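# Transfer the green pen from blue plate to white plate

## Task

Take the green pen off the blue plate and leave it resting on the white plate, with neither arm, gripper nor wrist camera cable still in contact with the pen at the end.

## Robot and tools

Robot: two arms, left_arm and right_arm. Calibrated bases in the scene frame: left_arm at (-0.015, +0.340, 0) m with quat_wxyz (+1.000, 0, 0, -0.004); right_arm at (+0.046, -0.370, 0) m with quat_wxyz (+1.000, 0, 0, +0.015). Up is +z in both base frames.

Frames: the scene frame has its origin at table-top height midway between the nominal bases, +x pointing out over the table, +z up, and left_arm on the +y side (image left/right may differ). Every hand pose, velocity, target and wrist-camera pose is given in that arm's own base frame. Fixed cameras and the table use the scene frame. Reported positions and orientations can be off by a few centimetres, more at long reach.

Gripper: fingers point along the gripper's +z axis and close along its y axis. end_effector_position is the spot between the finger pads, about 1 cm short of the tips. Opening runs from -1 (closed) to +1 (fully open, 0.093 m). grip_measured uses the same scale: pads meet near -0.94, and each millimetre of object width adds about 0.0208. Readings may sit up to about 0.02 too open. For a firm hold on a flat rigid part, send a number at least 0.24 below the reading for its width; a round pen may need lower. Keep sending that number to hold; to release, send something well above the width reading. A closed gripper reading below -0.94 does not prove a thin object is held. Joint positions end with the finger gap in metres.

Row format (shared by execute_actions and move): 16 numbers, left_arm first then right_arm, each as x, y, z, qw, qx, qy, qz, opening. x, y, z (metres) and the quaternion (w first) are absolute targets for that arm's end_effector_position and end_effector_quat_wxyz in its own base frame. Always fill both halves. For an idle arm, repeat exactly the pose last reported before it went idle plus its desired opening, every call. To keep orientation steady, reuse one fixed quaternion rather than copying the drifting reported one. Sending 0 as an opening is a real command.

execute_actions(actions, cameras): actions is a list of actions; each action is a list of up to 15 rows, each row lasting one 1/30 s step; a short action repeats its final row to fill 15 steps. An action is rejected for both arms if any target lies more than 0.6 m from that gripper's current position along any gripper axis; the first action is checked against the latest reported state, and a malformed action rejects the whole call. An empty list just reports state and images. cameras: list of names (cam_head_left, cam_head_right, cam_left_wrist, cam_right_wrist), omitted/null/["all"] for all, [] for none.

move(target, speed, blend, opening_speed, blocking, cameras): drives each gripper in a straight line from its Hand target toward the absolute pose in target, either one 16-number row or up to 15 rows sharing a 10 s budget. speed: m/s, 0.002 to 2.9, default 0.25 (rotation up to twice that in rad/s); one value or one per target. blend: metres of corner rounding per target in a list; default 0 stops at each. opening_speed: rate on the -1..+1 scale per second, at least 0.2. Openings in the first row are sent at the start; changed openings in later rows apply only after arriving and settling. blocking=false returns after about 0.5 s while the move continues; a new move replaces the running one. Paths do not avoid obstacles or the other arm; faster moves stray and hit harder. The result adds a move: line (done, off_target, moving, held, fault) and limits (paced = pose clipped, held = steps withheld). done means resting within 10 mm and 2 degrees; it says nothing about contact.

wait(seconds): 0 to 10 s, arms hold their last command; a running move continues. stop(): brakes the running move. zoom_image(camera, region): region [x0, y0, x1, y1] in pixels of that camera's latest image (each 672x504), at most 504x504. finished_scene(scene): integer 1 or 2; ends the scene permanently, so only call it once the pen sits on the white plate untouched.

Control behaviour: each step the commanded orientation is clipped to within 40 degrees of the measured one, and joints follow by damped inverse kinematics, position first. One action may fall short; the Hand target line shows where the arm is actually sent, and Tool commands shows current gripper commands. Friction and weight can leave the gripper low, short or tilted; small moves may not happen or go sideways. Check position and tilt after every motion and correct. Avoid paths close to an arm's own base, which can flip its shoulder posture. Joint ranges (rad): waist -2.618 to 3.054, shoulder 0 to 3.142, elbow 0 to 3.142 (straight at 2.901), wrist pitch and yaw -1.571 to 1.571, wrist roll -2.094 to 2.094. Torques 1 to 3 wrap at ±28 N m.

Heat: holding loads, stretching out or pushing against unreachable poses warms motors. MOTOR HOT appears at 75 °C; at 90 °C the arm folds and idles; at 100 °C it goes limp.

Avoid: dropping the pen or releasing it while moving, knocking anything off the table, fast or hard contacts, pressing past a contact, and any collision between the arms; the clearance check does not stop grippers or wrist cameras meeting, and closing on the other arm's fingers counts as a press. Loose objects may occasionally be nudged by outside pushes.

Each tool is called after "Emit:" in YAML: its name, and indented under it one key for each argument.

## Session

Emit:
execute_actions:
  actions: []

Scene clock: 0.00 s.
left_arm: end_effector_position=(+0.3444, -0.1940, +0.1429) grip_measured=+1.000 end_effector_quat_wxyz=(+0.410, +0.246, +0.846, -0.237) | right_arm: end_effector_position=(+0.3587, +0.1550, +0.1245) grip_measured=+1.000 end_effector_quat_wxyz=(+0.350, -0.104, +0.882, +0.298)
Joint positions: left_arm=[-0.358 1.38 0.763 -0.016 0.371 0.019 0.093] | right_arm=[0.202 1.439 0.77 -0.046 -0.495 0.195 0.093]
Joint velocities: within noise
Joint torques (N m): no reading
Motor temperatures (°C): left_arm=[26 28 28 29 26 28 26] | right_arm=[27 28 25 26 26 27 27]
Heat: left arm: 29 °C; right arm: 28 °C.
Hand target: left_arm +0.3457, -0.1944, +0.1474; +0.414, +0.246, +0.844, -0.237 | right_arm +0.3605, +0.1553, +0.1296; +0.356, -0.106, +0.879, +0.298
Tool commands: left_gripper/opening=+1.0 right_gripper/opening=+1.0

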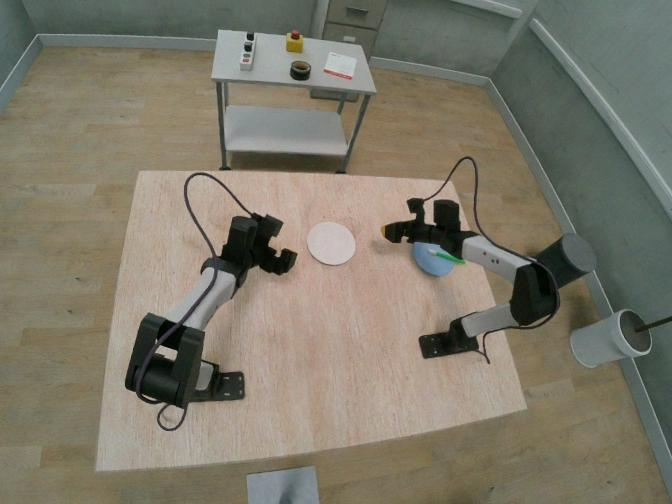

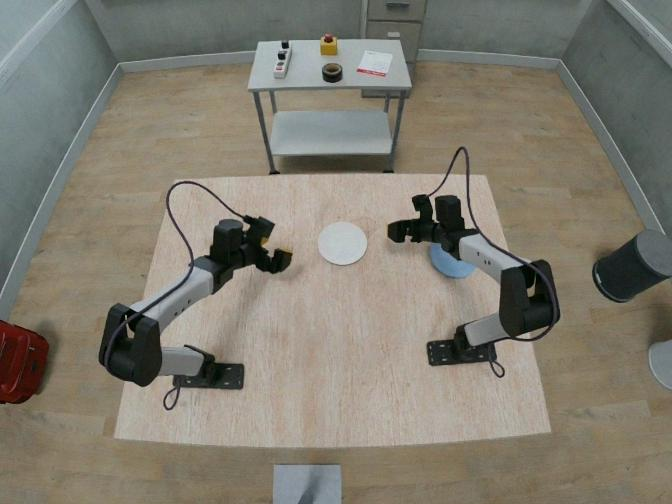

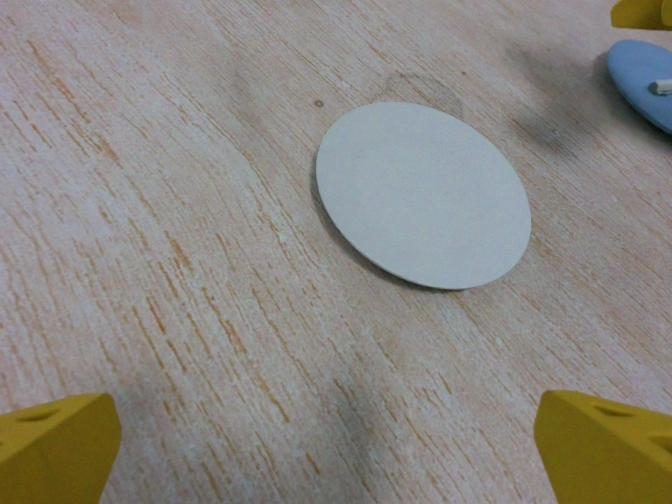

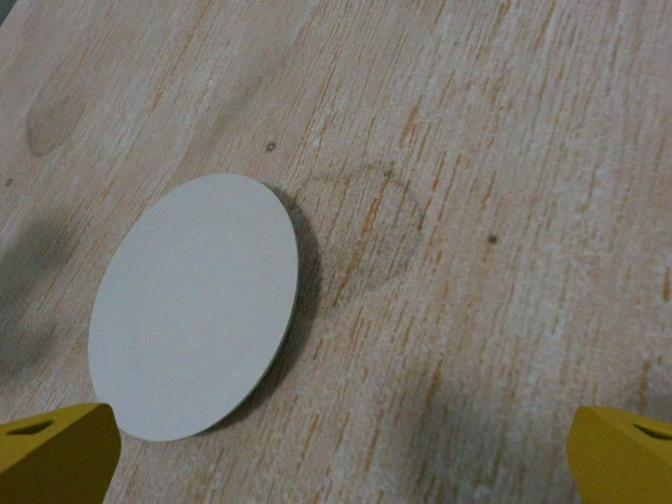

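Emit:
zoom_image:
  camera: "cam_head_left"
  region: [390, 215, 490, 300]

Scaled by 5.040.

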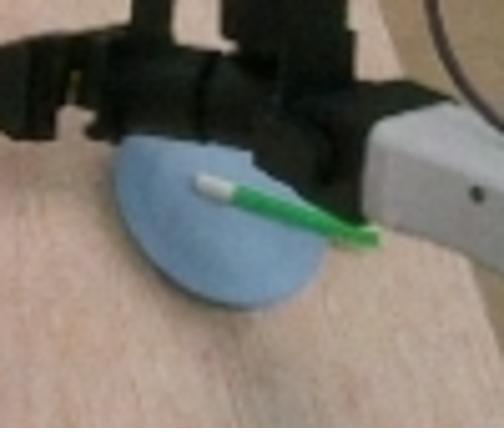

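Emit:
move:
  target: [0.33, 0.0, 0.15, 0.42, 0, 0.9075, 0, 1, 0.275, -0.075, 0.135, 0, -0.515, 0.857, 0, 0]
  speed: 0.4
  opening_speed: 2

Emit:
zoom_image:
  camera: "cam_head_left"
  region: [390, 215, 490, 300]

Scene clock: 26.63 s.
left_arm: end_effector_position=(+0.3432, -0.0079, +0.1676) grip_measured=+1.000 end_effector_quat_wxyz=(+0.448, +0.012, +0.894, -0.015) | right_arm: end_effector_position=(+0.2715, -0.0701, +0.1314) grip_measured=+0.002 end_effector_quat_wxyz=(+0.006, -0.513, +0.859, +0.004)
Joint positions: left_arm=[-0.007 1.097 0.714 -0.259 0.032 0.004 0.093] | right_arm=[-0.261 1.6 1.345 -1.314 -0.014 -1.337 0.045]
Joint velocities: within noise
Joint torques (N m): left_arm=[0.59 -4.01 5.97 1.85 -0.19 -0.04] | right_arm=[-0.18 -5.27 8.09 0.07 0.01 -0.04]
Motor temperatures (°C): left_arm=[26 30 32 35 26 28 26] | right_arm=[27 31 28 30 26 27 27]
Heat: left arm: 35 °C; right arm: 31 °C.
Hand target: left_arm +0.3298, -0.0024, +0.1503; +0.420, +0.002, +0.907, -0.007 | right_arm +0.2739, -0.0745, +0.1365; +0.001, -0.516, +0.857, -0.001
Off the commanded pose: left_arm 0.023 m, 4 deg | right_arm 0.007 m, 1 deg.
move: off_target (left_arm)

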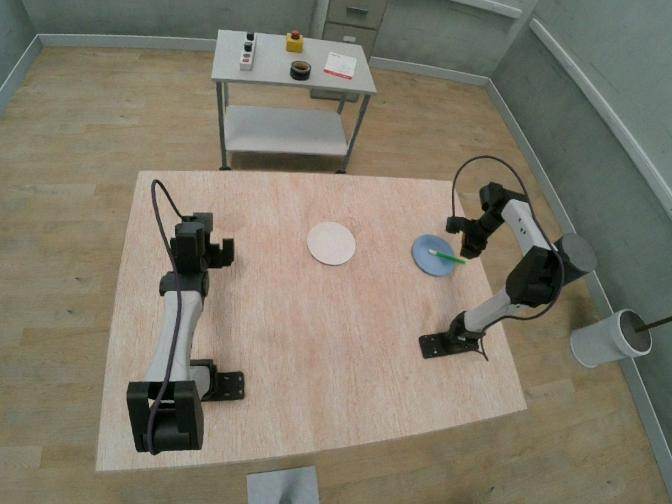

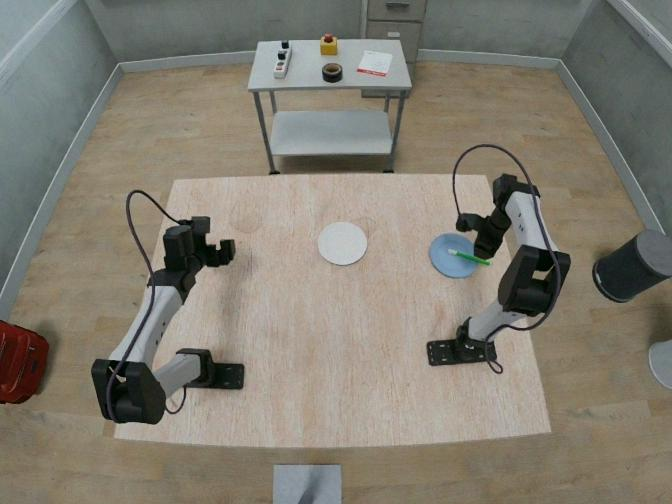

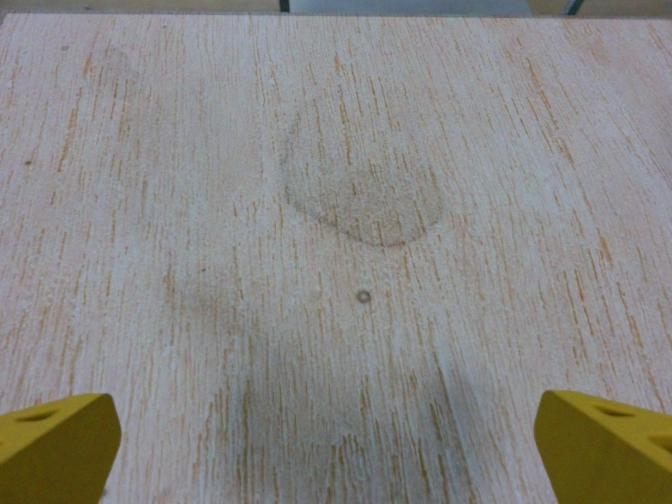

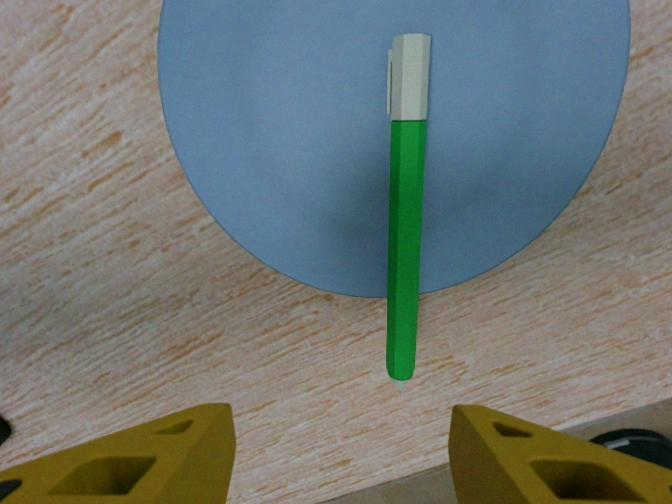

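Scaled by 5.040.

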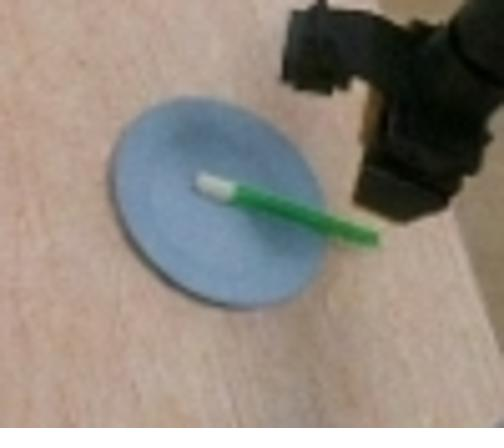

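Emit:
move:
  target: [0.3432, -0.0079, 0.1676, 0.448, 0.012, 0.894, -0.015, 1, 0.305, -0.063, 0.055, 0, -0.5225, 0.8526, 0, 0]
  speed: 0.2
  cameras: ["cam_head_left", "cam_right_wrist"]

Emit:
zoom_image:
  camera: "cam_head_left"
  region: [390, 215, 490, 300]

Scene clock: 43.50 s.
left_arm: end_effector_position=(+0.3432, -0.0079, +0.1676) grip_measured=+1.000 end_effector_quat_wxyz=(+0.448, +0.012, +0.894, -0.015) | right_arm: end_effector_position=(+0.3052, -0.0624, +0.0611) grip_measured=+0.002 end_effector_quat_wxyz=(+0.005, -0.525, +0.851, +0.005)
Joint positions: left_arm=[-0.007 1.097 0.714 -0.259 0.032 0.004 0.093] | right_arm=[-0.209 1.757 1.238 -1.051 -0.014 -1.314 0.045]
Joint velocities: within noise
Joint torques (N m): left_arm=[-0.09 -2.86 8.62 2.35 0.03 0.03] | right_arm=[0.57 -6.99 3.93 0.56 -0.02 0.19]
Motor temperatures (°C): left_arm=[26 30 31 35 26 28 26] | right_arm=[27 31 30 28 26 27 27]
Heat: left arm: 35 °C; right arm: 31 °C.
Hand target: left_arm +0.3432, -0.0079, +0.1676; +0.448, +0.012, +0.894, -0.015 | right_arm +0.3049, -0.0630, +0.0551; +0.000, -0.523, +0.853, +0.000
Off the commanded pose: left_arm 0.000 m, 0 deg | right_arm 0.006 m, 1 deg.
move: done
Images, in order (width x height): cam_head_left 672x504, cam_right_wrist 672x504.

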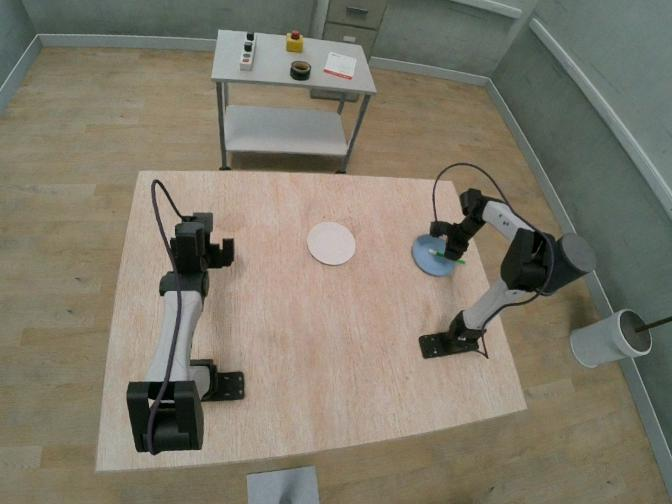

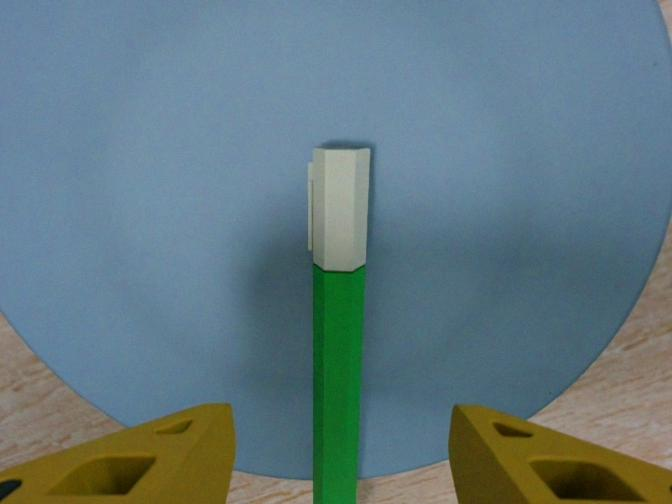

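Scaled by 5.040.

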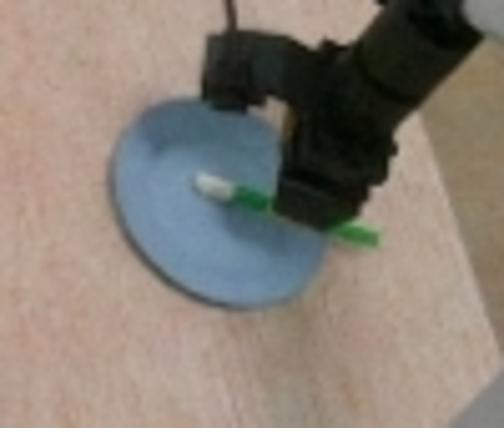

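Emit:
move:
  target: [0.3432, -0.0079, 0.1676, 0.448, 0.012, 0.894, -0.015, 1, 0.303, -0.063, 0.043, 0, -0.5225, 0.8526, 0, 0]
  speed: 0.08
  cameras: ["cam_head_left", "cam_right_wrist"]

Emit:
zoom_image:
  camera: "cam_head_left"
  region: [390, 215, 490, 300]

Scene clock: 52.50 s.
left_arm: end_effector_position=(+0.3432, -0.0079, +0.1676) grip_measured=+1.000 end_effector_quat_wxyz=(+0.448, +0.012, +0.894, -0.015) | right_arm: end_effector_position=(+0.3047, -0.0622, +0.0519) grip_measured=+0.002 end_effector_quat_wxyz=(+0.009, -0.525, +0.851, +0.001)
Joint positions: left_arm=[-0.007 1.097 0.714 -0.259 0.032 0.004 0.093] | right_arm=[-0.209 1.757 1.199 -1.003 -0.014 -1.314 0.045]
Joint velocities: within noise
Joint torques (N m): left_arm=[-0.1 -2.85 8.62 2.34 0.02 0.03] | right_arm=[0.5 -6.26 3.66 0.6 -0.01 0.17]
Motor temperatures (°C): left_arm=[26 30 32 36 26 28 26] | right_arm=[27 32 30 28 26 27 27]
Heat: left arm: 36 °C; right arm: 32 °C.
Hand target: left_arm +0.3432, -0.0079, +0.1676; +0.448, +0.012, +0.894, -0.015 | right_arm +0.3028, -0.0630, +0.0433; +0.000, -0.523, +0.853, +0.000
Off the commanded pose: left_arm 0.000 m, 0 deg | right_arm 0.009 m, 1 deg.
move: done
Images, in order (width x height): cam_head_left 672x504, cam_right_wrist 672x504.

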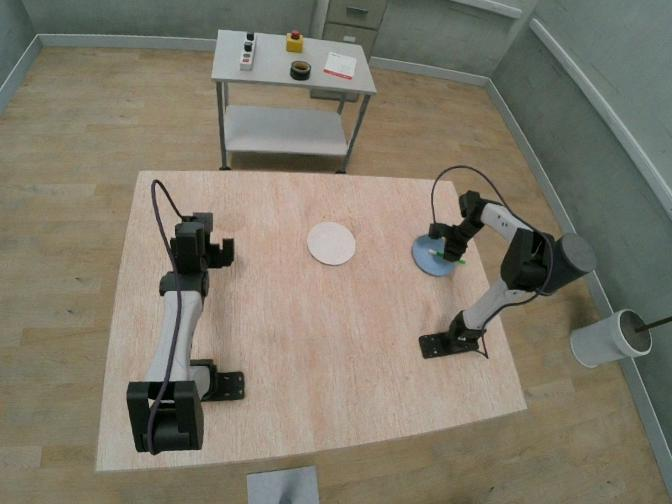

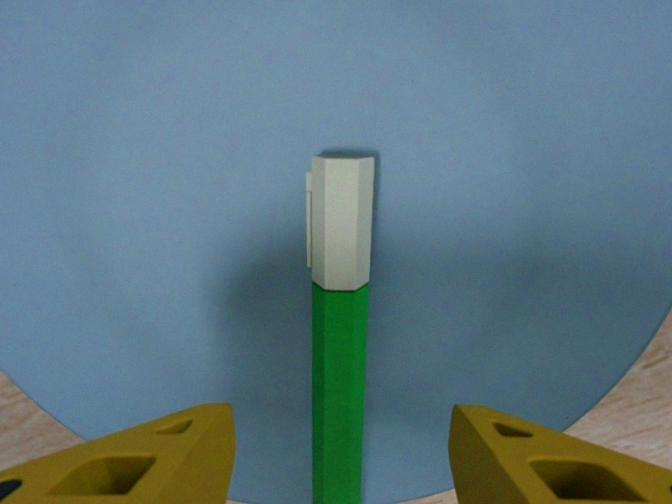

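Scaled by 5.040.

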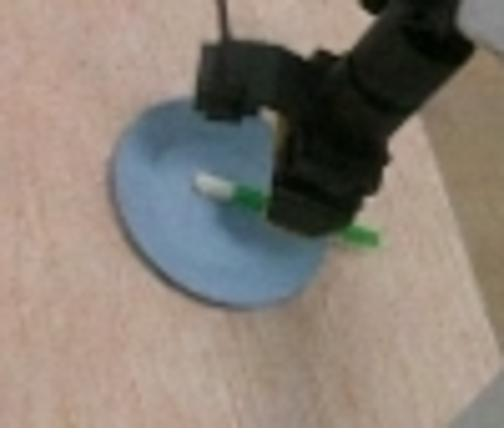

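Emit:
move:
  target: [0.3432, -0.0079, 0.1676, 0.448, 0.012, 0.894, -0.015, 1, 0.3035, -0.060, 0.033, 0, -0.5225, 0.8526, 0, 0]
  speed: 0.06
  cameras: ["cam_head_left", "cam_right_wrist"]

Scene clock: 60.70 s.
left_arm: end_effector_position=(+0.3432, -0.0079, +0.1676) grip_measured=+1.000 end_effector_quat_wxyz=(+0.448, +0.012, +0.894, -0.015) | right_arm: end_effector_position=(+0.3048, -0.0603, +0.0412) grip_measured=+0.002 end_effector_quat_wxyz=(+0.007, -0.524, +0.852, +0.003)
Joint positions: left_arm=[-0.007 1.097 0.714 -0.259 0.032 0.004 0.093] | right_arm=[-0.203 1.772 1.173 -0.965 -0.014 -1.306 0.045]
Joint velocities: within noise
Joint torques (N m): left_arm=[-0.1 -2.85 8.62 2.34 0.02 0.03] | right_arm=[0.8 -6.52 3.63 0.61 -0.01 0.19]
Motor temperatures (°C): left_arm=[26 29 32 37 26 28 26] | right_arm=[27 32 29 28 26 27 27]
Heat: left arm: 37 °C; right arm: 32 °C.
Hand target: left_arm +0.3432, -0.0079, +0.1676; +0.448, +0.012, +0.894, -0.015 | right_arm +0.3031, -0.0599, +0.0333; +0.000, -0.523, +0.852, +0.000
Off the commanded pose: left_arm 0.000 m, 0 deg | right_arm 0.008 m, 1 deg.
move: done
Images, in order (width x height): cam_head_left 672x504, cam_right_wrist 672x504.

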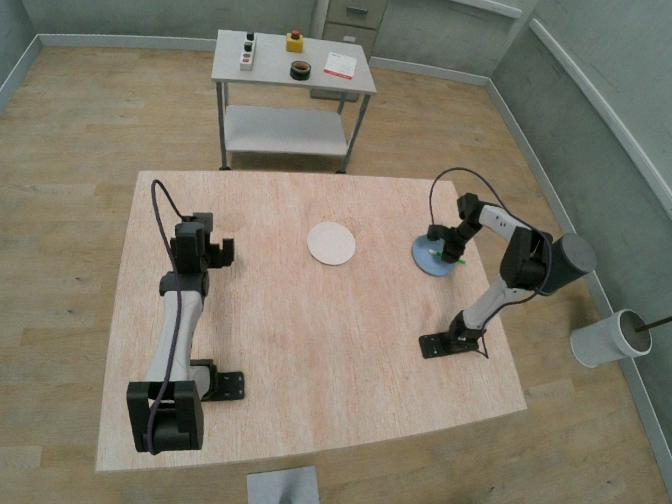

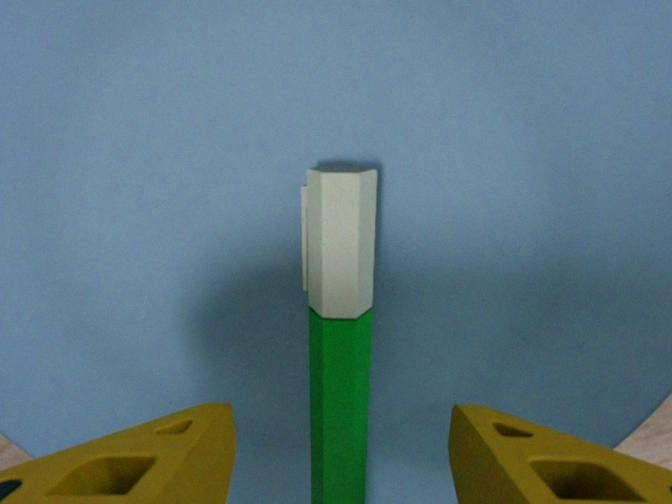

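Emit:
move:
  target: [0.3432, -0.0079, 0.1676, 0.448, 0.012, 0.894, -0.015, 1, 0.303, -0.060, 0.0275, 0, -0.5225, 0.8526, 0, 0]
  speed: 0.05
  cameras: ["cam_right_wrist"]

Scene clock: 66.37 s.
left_arm: end_effector_position=(+0.3432, -0.0079, +0.1676) grip_measured=+1.000 end_effector_quat_wxyz=(+0.448, +0.012, +0.894, -0.015) | right_arm: end_effector_position=(+0.3047, -0.0603, +0.0357) grip_measured=+0.002 end_effector_quat_wxyz=(+0.008, -0.524, +0.852, +0.002)
Joint positions: left_arm=[-0.007 1.097 0.714 -0.259 0.032 0.004 0.093] | right_arm=[-0.203 1.778 1.157 -0.942 -0.014 -1.305 0.045]
Joint velocities: within noise
Joint torques (N m): left_arm=[-0.09 -2.86 8.62 2.35 0.02 0.02] | right_arm=[0.77 -6.52 3.59 0.61 0 0.19]
Motor temperatures (°C): left_arm=[26 29 32 37 26 28 26] | right_arm=[27 32 29 28 26 27 27]
Heat: left arm: 37 °C; right arm: 32 °C.
Hand target: left_arm +0.3432, -0.0079, +0.1676; +0.448, +0.012, +0.894, -0.015 | right_arm +0.3028, -0.0600, +0.0278; +0.000, -0.522, +0.853, +0.000
Off the commanded pose: left_arm 0.000 m, 0 deg | right_arm 0.008 m, 1 deg.
move: done
Images, in order (width x height): cam_right_wrist 672x504.

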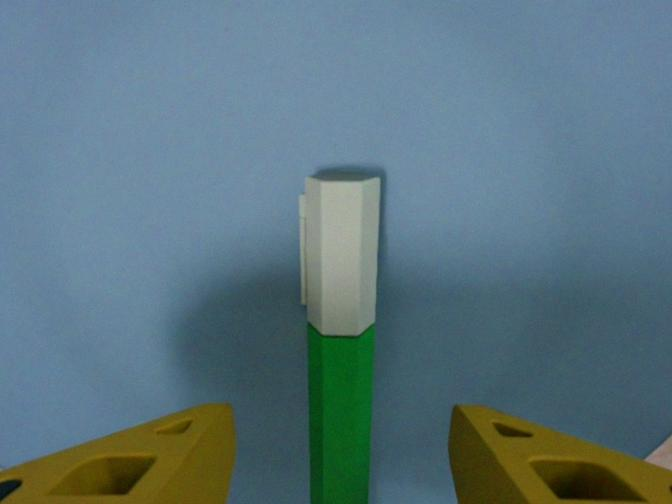

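Emit:
move:
  target: [0.3432, -0.0079, 0.1676, 0.448, 0.012, 0.894, -0.015, 1, 0.303, -0.060, 0.0275, 0, -0.5225, 0.8526, 0, -1]
  speed: 0.05
  opening_speed: 0.7
  cameras: ["cam_right_wrist"]

Scene clock: 74.63 s.
left_arm: end_effector_position=(+0.3432, -0.0079, +0.1676) grip_measured=+1.000 end_effector_quat_wxyz=(+0.448, +0.012, +0.894, -0.015) | right_arm: end_effector_position=(+0.3050, -0.0604, +0.0357) grip_measured=-0.888 end_effector_quat_wxyz=(+0.008, -0.524, +0.852, +0.002)
Joint positions: left_arm=[-0.007 1.097 0.714 -0.259 0.032 0.004 0.093] | right_arm=[-0.203 1.778 1.157 -0.94 -0.014 -1.305 0.003]
Joint velocities: within noise
Joint torques (N m): left_arm=[-0.09 -2.85 8.62 2.34 0.02 0.03] | right_arm=[0.79 -6.5 3.62 0.6 -0.01 0.18]
Motor temperatures (°C): left_arm=[26 29 33 38 26 28 26] | right_arm=[27 32 28 28 26 27 27]
Heat: left arm: 38 °C; right arm: 32 °C.
Hand target: left_arm +0.3432, -0.0079, +0.1676; +0.448, +0.012, +0.894, -0.015 | right_arm +0.3030, -0.0600, +0.0277; +0.000, -0.523, +0.853, +0.000
Off the commanded pose: left_arm 0.000 m, 0 deg | right_arm 0.008 m, 1 deg.
move: done
Images, in order (width x height): cam_right_wrist 672x504.

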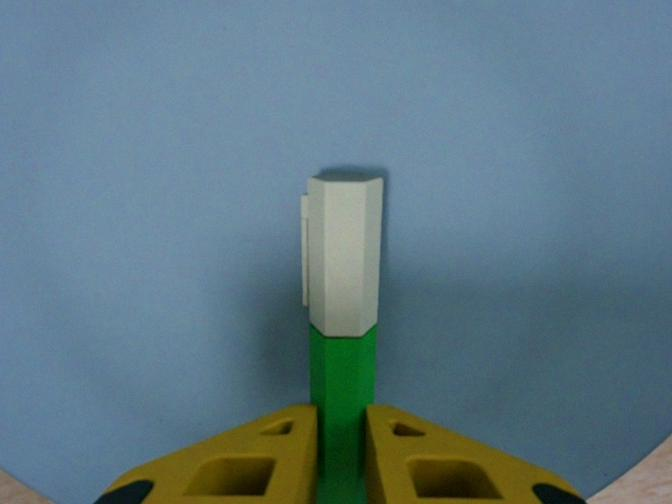

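Emit:
move:
  target:
    - [0.3432, -0.0079, 0.1676, 0.448, 0.012, 0.894, -0.015, 1, 0.303, -0.060, 0.12, 0, -0.5225, 0.8526, 0, -1]
    - [0.3432, -0.0079, 0.1676, 0.448, 0.012, 0.894, -0.015, 1, 0.370, 0.350, 0.115, 0, -0.857, 0.515, 0, -1]
  speed: [0.15, 0.35]
  blend: [0.03, 0]
  cameras: ["cam_head_left", "cam_head_right", "cam_right_wrist"]

Emit:
zoom_image:
  camera: "cam_head_left"
  region: [285, 195, 385, 285]

Scene clock: 97.67 s.
left_arm: end_effector_position=(+0.3432, -0.0079, +0.1676) grip_measured=+1.000 end_effector_quat_wxyz=(+0.448, +0.012, +0.894, -0.015) | right_arm: end_effector_position=(+0.3688, +0.3528, +0.1139) grip_measured=-0.899 end_effector_quat_wxyz=(-0.074, +0.853, -0.517, +0.017)
Joint positions: left_arm=[-0.007 1.097 0.714 -0.259 0.032 0.004 0.093] | right_arm=[0.761 2.552 2.691 -1.558 -0.006 -1.29 0.002]
Joint velocities: within noise
Joint torques (N m): left_arm=[-0.09 -2.85 8.62 2.34 0.02 0.03] | right_arm=[-0.21 -12.53 7.99 0.39 -0.02 -0.03]
Motor temperatures (°C): left_arm=[26 29 33 39 26 28 26] | right_arm=[27 33 28 28 26 27 28]
Heat: left arm: 39 °C; right arm: 33 °C.
Hand target: left_arm +0.3432, -0.0079, +0.1676; +0.448, +0.012, +0.894, -0.015 | right_arm +0.3709, +0.3484, +0.1144; -0.068, +0.854, -0.515, +0.022
Off the commanded pose: left_arm 0.000 m, 0 deg | right_arm 0.003 m, 9 deg.
joint sent to its limit (right arm) — joint 4 (wrist pitch), lower limit. The joint targets are off in orientation, not in position.
move: off_target (right_arm)
Images, in order (width x height): cam_head_left 672x504, cam_head_right 672x504, cam_right_wrist 672x504.

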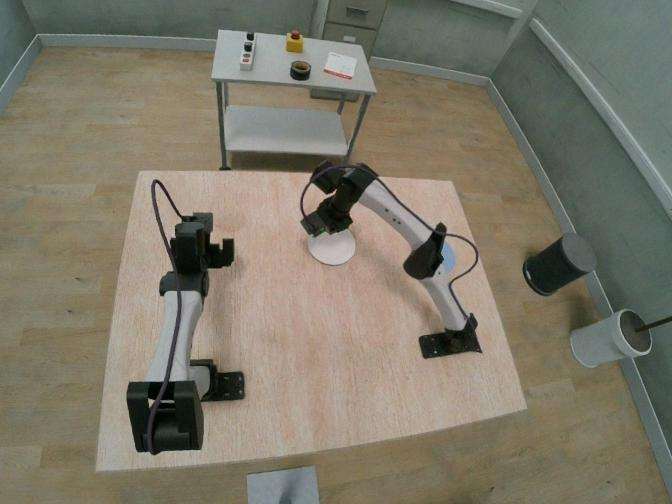

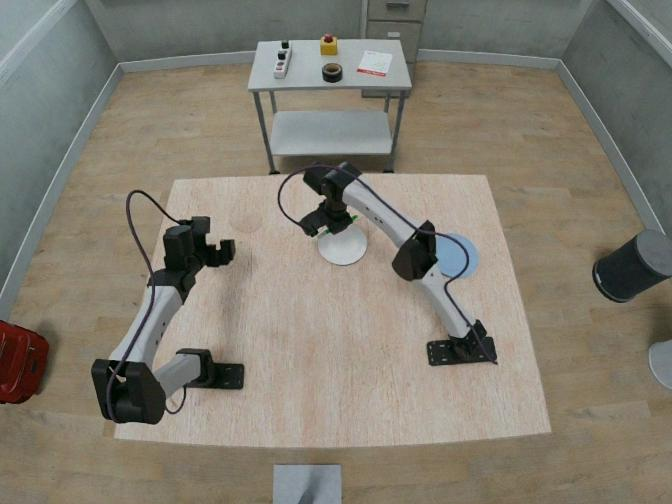

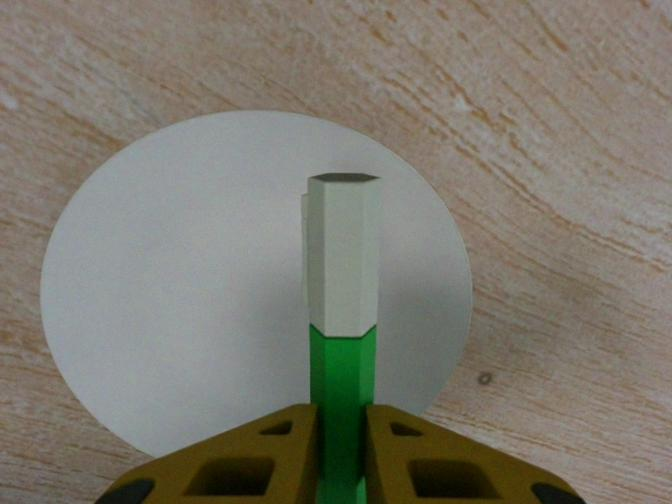

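Scaled by 5.040.

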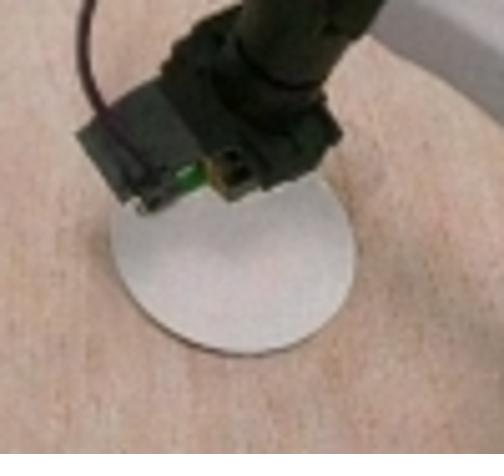

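Emit:
zoom_image:
  camera: "cam_head_right"
  region: [290, 190, 390, 280]

Scaled by 5.040.

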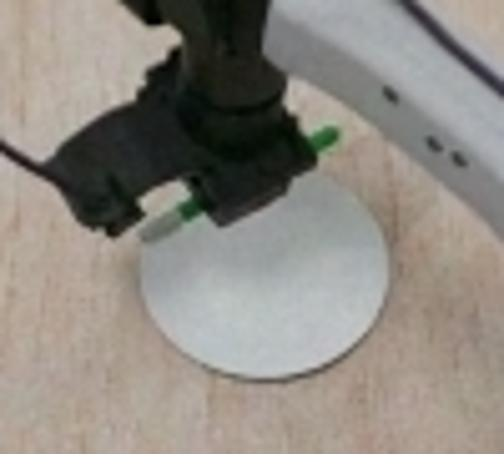

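Emit:
move:
  target: [0.3432, -0.0079, 0.1676, 0.448, 0.012, 0.894, -0.015, 1, 0.356, 0.340, 0.062, 0, -0.857, 0.515, 0, -1]
  speed: 0.15
  cameras: ["cam_head_left", "cam_head_right", "cam_right_wrist"]

Emit:
zoom_image:
  camera: "cam_head_right"
  region: [290, 190, 390, 280]

Scene clock: 121.50 s.
left_arm: end_effector_position=(+0.3432, -0.0079, +0.1676) grip_measured=+1.000 end_effector_quat_wxyz=(+0.448, +0.012, +0.894, -0.015) | right_arm: end_effector_position=(+0.3565, +0.3411, +0.0714) grip_measured=-0.899 end_effector_quat_wxyz=(-0.009, +0.855, -0.519, -0.001)
Joint positions: left_arm=[-0.007 1.097 0.714 -0.259 0.032 0.004 0.093] | right_arm=[0.761 2.588 2.594 -1.56 -0.006 -1.29 0.002]
Joint velocities: within noise
Joint torques (N m): left_arm=[-0.09 -2.85 8.62 2.34 0.02 0.03] | right_arm=[0.31 -12.97 4.19 0.43 -0.09 0]
Motor temperatures (°C): left_arm=[26 29 34 41 26 28 26] | right_arm=[27 37 31 28 26 27 28]
Heat: left arm: 41 °C; right arm: 37 °C.
Hand target: left_arm +0.3432, -0.0079, +0.1676; +0.448, +0.012, +0.894, -0.015 | right_arm +0.3558, +0.3398, +0.0622; +0.001, +0.857, -0.515, +0.000
Off the commanded pose: left_arm 0.000 m, 0 deg | right_arm 0.009 m, 1 deg.
move: done
Images, in order (width x height): cam_head_left 672x504, cam_head_right 672x504, cam_right_wrist 672x504.

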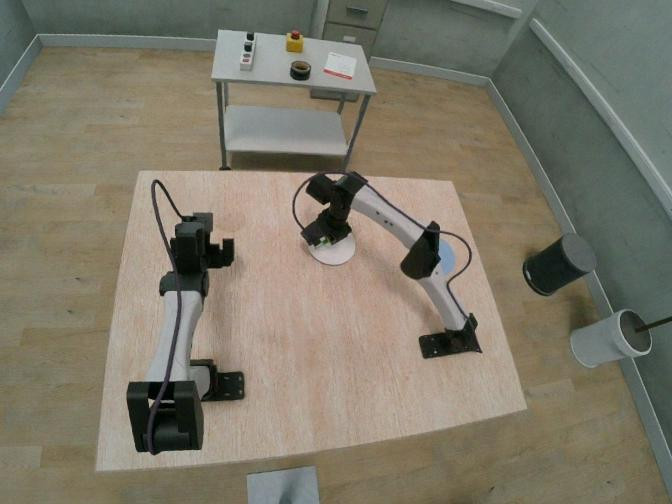

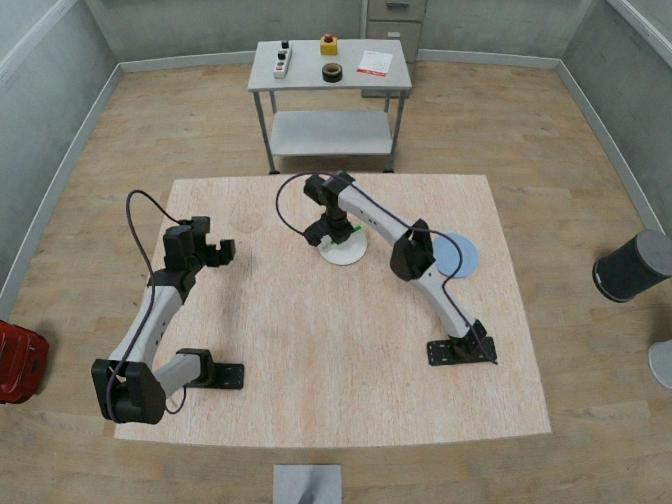

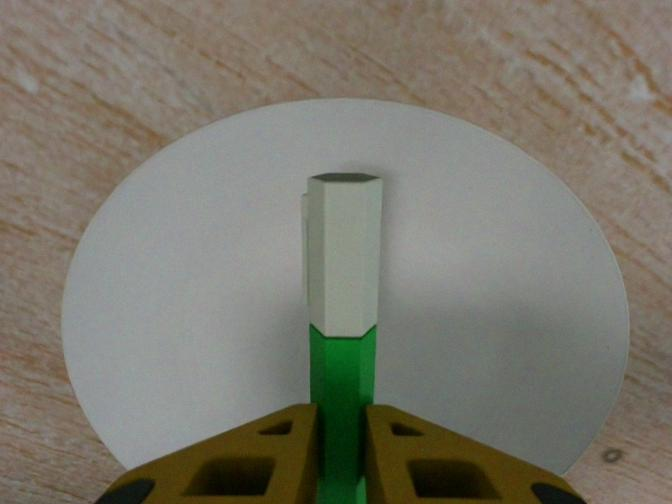

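Scaled by 5.040.

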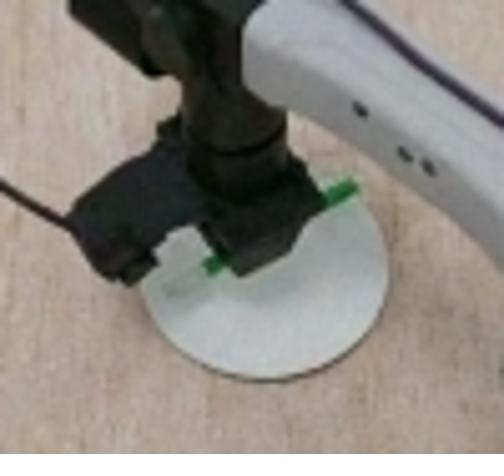

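Emit:
move:
  target: [0.3432, -0.0079, 0.1676, 0.448, 0.012, 0.894, -0.015, 1, 0.355, 0.339, 0.034, 0, -0.857, 0.515, 0, -1]
  speed: 0.1
  cameras: ["cam_head_left", "cam_head_right", "cam_right_wrist"]

Emit:
zoom_image:
  camera: "cam_head_right"
  region: [290, 190, 390, 280]

Scene clock: 129.03 s.
left_arm: end_effector_position=(+0.3432, -0.0079, +0.1676) grip_measured=+1.000 end_effector_quat_wxyz=(+0.448, +0.012, +0.894, -0.015) | right_arm: end_effector_position=(+0.3498, +0.3347, +0.0388) grip_measured=-0.914 end_effector_quat_wxyz=(+0.015, +0.855, -0.519, -0.007)
Joint positions: left_arm=[-0.007 1.097 0.714 -0.259 0.032 0.004 0.093] | right_arm=[0.761 2.56 2.41 -1.452 -0.006 -1.29 0.001]
Joint velocities: within noise
Joint torques (N m): left_arm=[-0.09 -2.85 8.61 2.34 0.02 0.03] | right_arm=[0.28 -14.69 2.91 0.84 -0.09 0]
Motor temperatures (°C): left_arm=[26 29 34 41 26 28 26] | right_arm=[27 41 30 28 26 27 28]
Heat: left arm: 41 °C; right arm: 41 °C.
Hand target: left_arm +0.3432, -0.0079, +0.1676; +0.448, +0.012, +0.894, -0.015 | right_arm +0.3549, +0.3389, +0.0344; +0.001, +0.857, -0.515, +0.000
Off the commanded pose: left_arm 0.000 m, 0 deg | right_arm 0.008 m, 2 deg.
move: done
Images, in order (width x height): cam_head_left 672x504, cam_head_right 672x504, cam_right_wrist 672x504.

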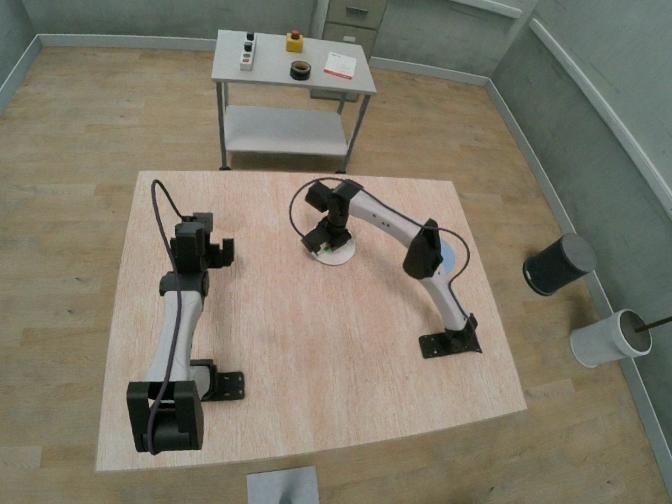

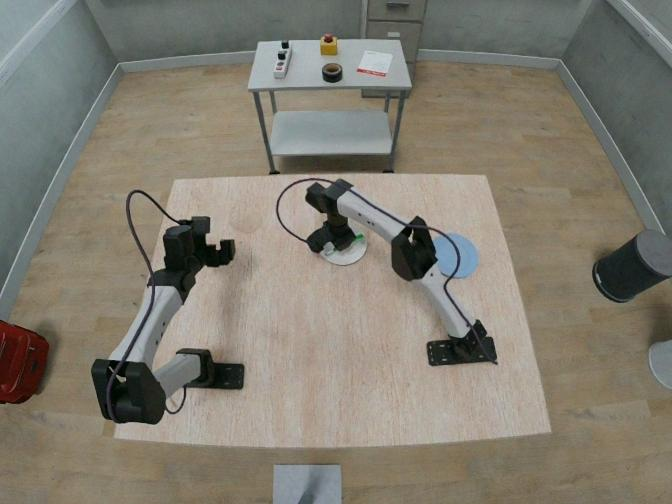

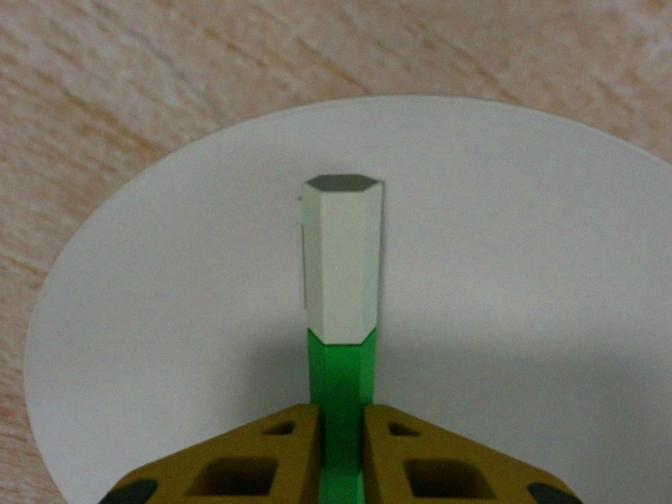

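Scaled by 5.040.

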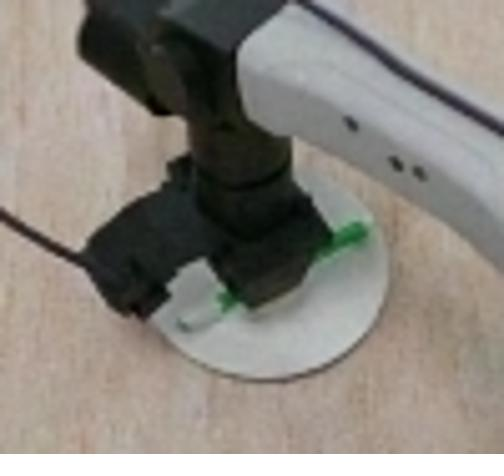

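Emit:
move:
  target: [0.3432, -0.0079, 0.1676, 0.448, 0.012, 0.894, -0.015, 1, 0.359, 0.343, 0.029, 0.005, 0.857, -0.515, 0, -1]
  speed: 0.05
  cameras: ["cam_head_left", "cam_head_right", "cam_right_wrist"]

Emit:
zoom_image:
  camera: "cam_head_right"
  region: [290, 190, 390, 280]

Scene clock: 144.03 s.
left_arm: end_effector_position=(+0.3432, -0.0079, +0.1676) grip_measured=+1.000 end_effector_quat_wxyz=(+0.448, +0.012, +0.894, -0.015) | right_arm: end_effector_position=(+0.3523, +0.3371, +0.0396) grip_measured=-0.918 end_effector_quat_wxyz=(+0.010, +0.855, -0.519, -0.006)
Joint positions: left_arm=[-0.007 1.097 0.714 -0.259 0.032 0.004 0.093] | right_arm=[0.761 2.57 2.431 -1.454 -0.006 -1.29 0.001]
Joint velocities: within noise
Joint torques (N m): left_arm=[-0.09 -2.85 8.62 2.34 0.02 0.03] | right_arm=[0.39 -10.71 7.46 0.5 -0.07 0.02]
Motor temperatures (°C): left_arm=[26 29 34 42 26 28 26] | right_arm=[27 48 29 28 26 27 28]
Heat: left arm: 42 °C; right arm: 48 °C.
Hand target: left_arm +0.3432, -0.0079, +0.1676; +0.448, +0.012, +0.894, -0.015 | right_arm +0.3584, +0.3425, +0.0292; +0.005, +0.857, -0.515, +0.000
Off the commanded pose: left_arm 0.000 m, 0 deg | right_arm 0.014 m, 1 deg.
move: off_target (right_arm)
Images, in order (width x height): cam_head_left 672x504, cam_head_right 672x504, cam_right_wrist 672x504.

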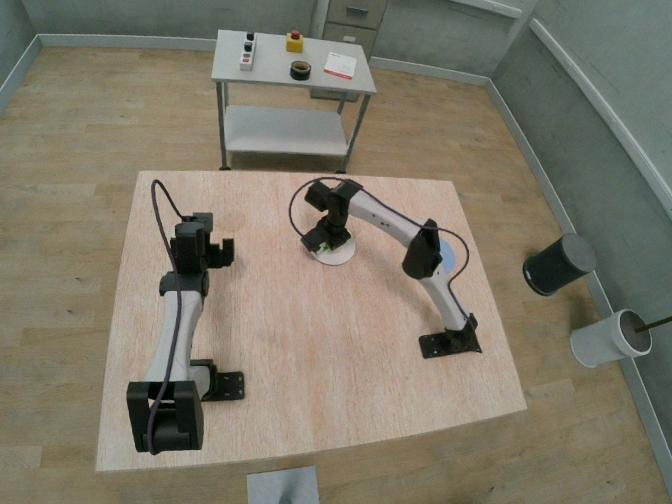

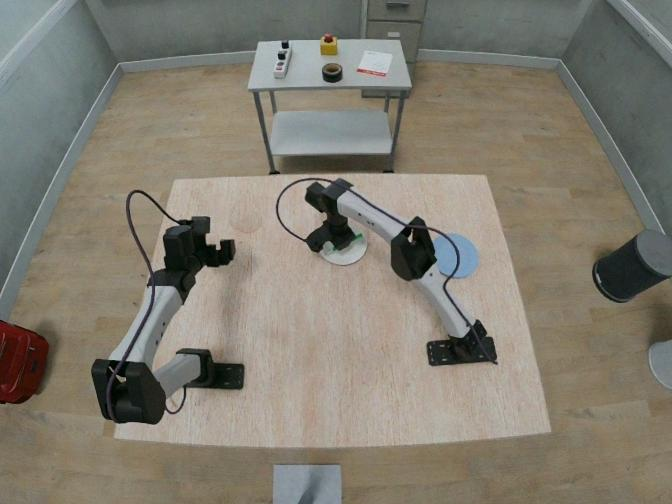

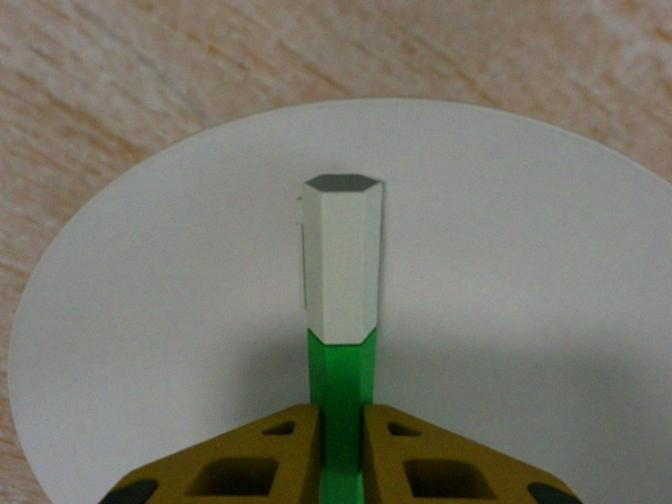

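Scaled by 5.040.

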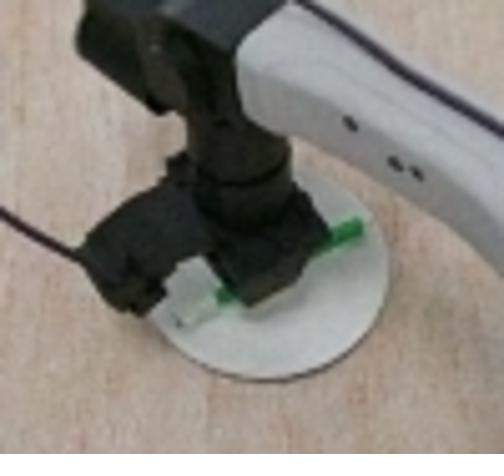

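Emit:
move:
  target: [0.3432, -0.0079, 0.1676, 0.448, 0.012, 0.894, -0.015, 1, 0.357, 0.341, 0.025, 0.0, 0.857, -0.515, 0, -1]
  speed: 0.04
  cameras: ["cam_head_right", "cam_right_wrist"]

Emit:
zoom_image:
  camera: "cam_head_right"
  region: [290, 190, 390, 280]

Scene clock: 151.90 s.
left_arm: end_effector_position=(+0.3432, -0.0079, +0.1676) grip_measured=+1.000 end_effector_quat_wxyz=(+0.448, +0.012, +0.894, -0.015) | right_arm: end_effector_position=(+0.3520, +0.3367, +0.0380) grip_measured=-0.918 end_effector_quat_wxyz=(+0.009, +0.855, -0.519, -0.005)
Joint positions: left_arm=[-0.007 1.097 0.714 -0.259 0.032 0.004 0.093] | right_arm=[0.761 2.56 2.407 -1.437 -0.006 -1.29 0.001]
Joint velocities: within noise
Joint torques (N m): left_arm=[-0.1 -2.85 8.62 2.34 0.02 0.03] | right_arm=[0.27 -13.18 2.59 0.98 -0.09 0.01]
Motor temperatures (°C): left_arm=[26 29 35 42 26 28 26] | right_arm=[27 46 30 28 26 27 29]
Heat: left arm: 42 °C; right arm: 46 °C.
Hand target: left_arm +0.3432, -0.0079, +0.1676; +0.448, +0.012, +0.894, -0.015 | right_arm +0.3568, +0.3408, +0.0252; +0.001, +0.857, -0.515, +0.000
Off the commanded pose: left_arm 0.000 m, 0 deg | right_arm 0.015 m, 1 deg.
move: off_target (right_arm)
Images, in order (width x height): cam_head_right 672x504, cam_right_wrist 672x504.

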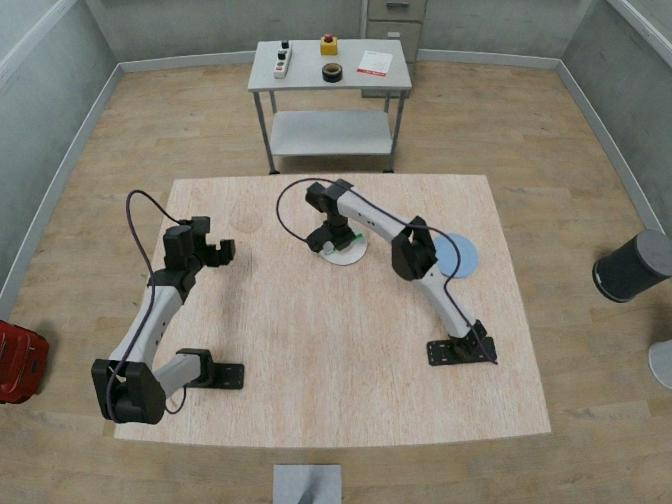

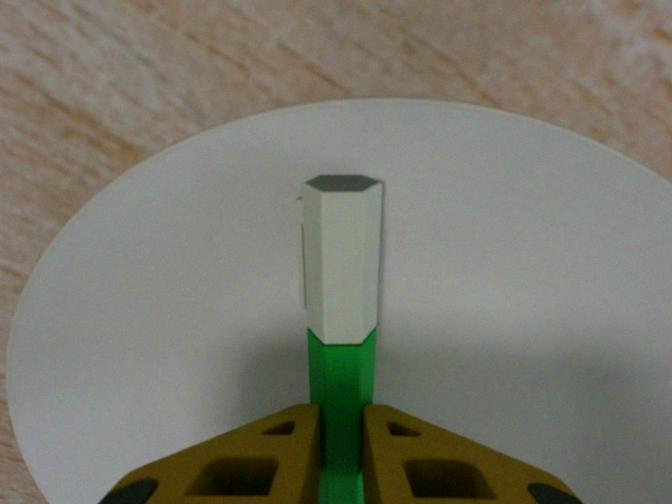

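Scaled by 5.040.

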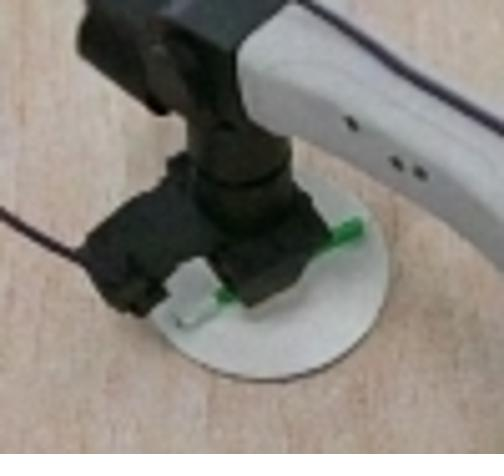

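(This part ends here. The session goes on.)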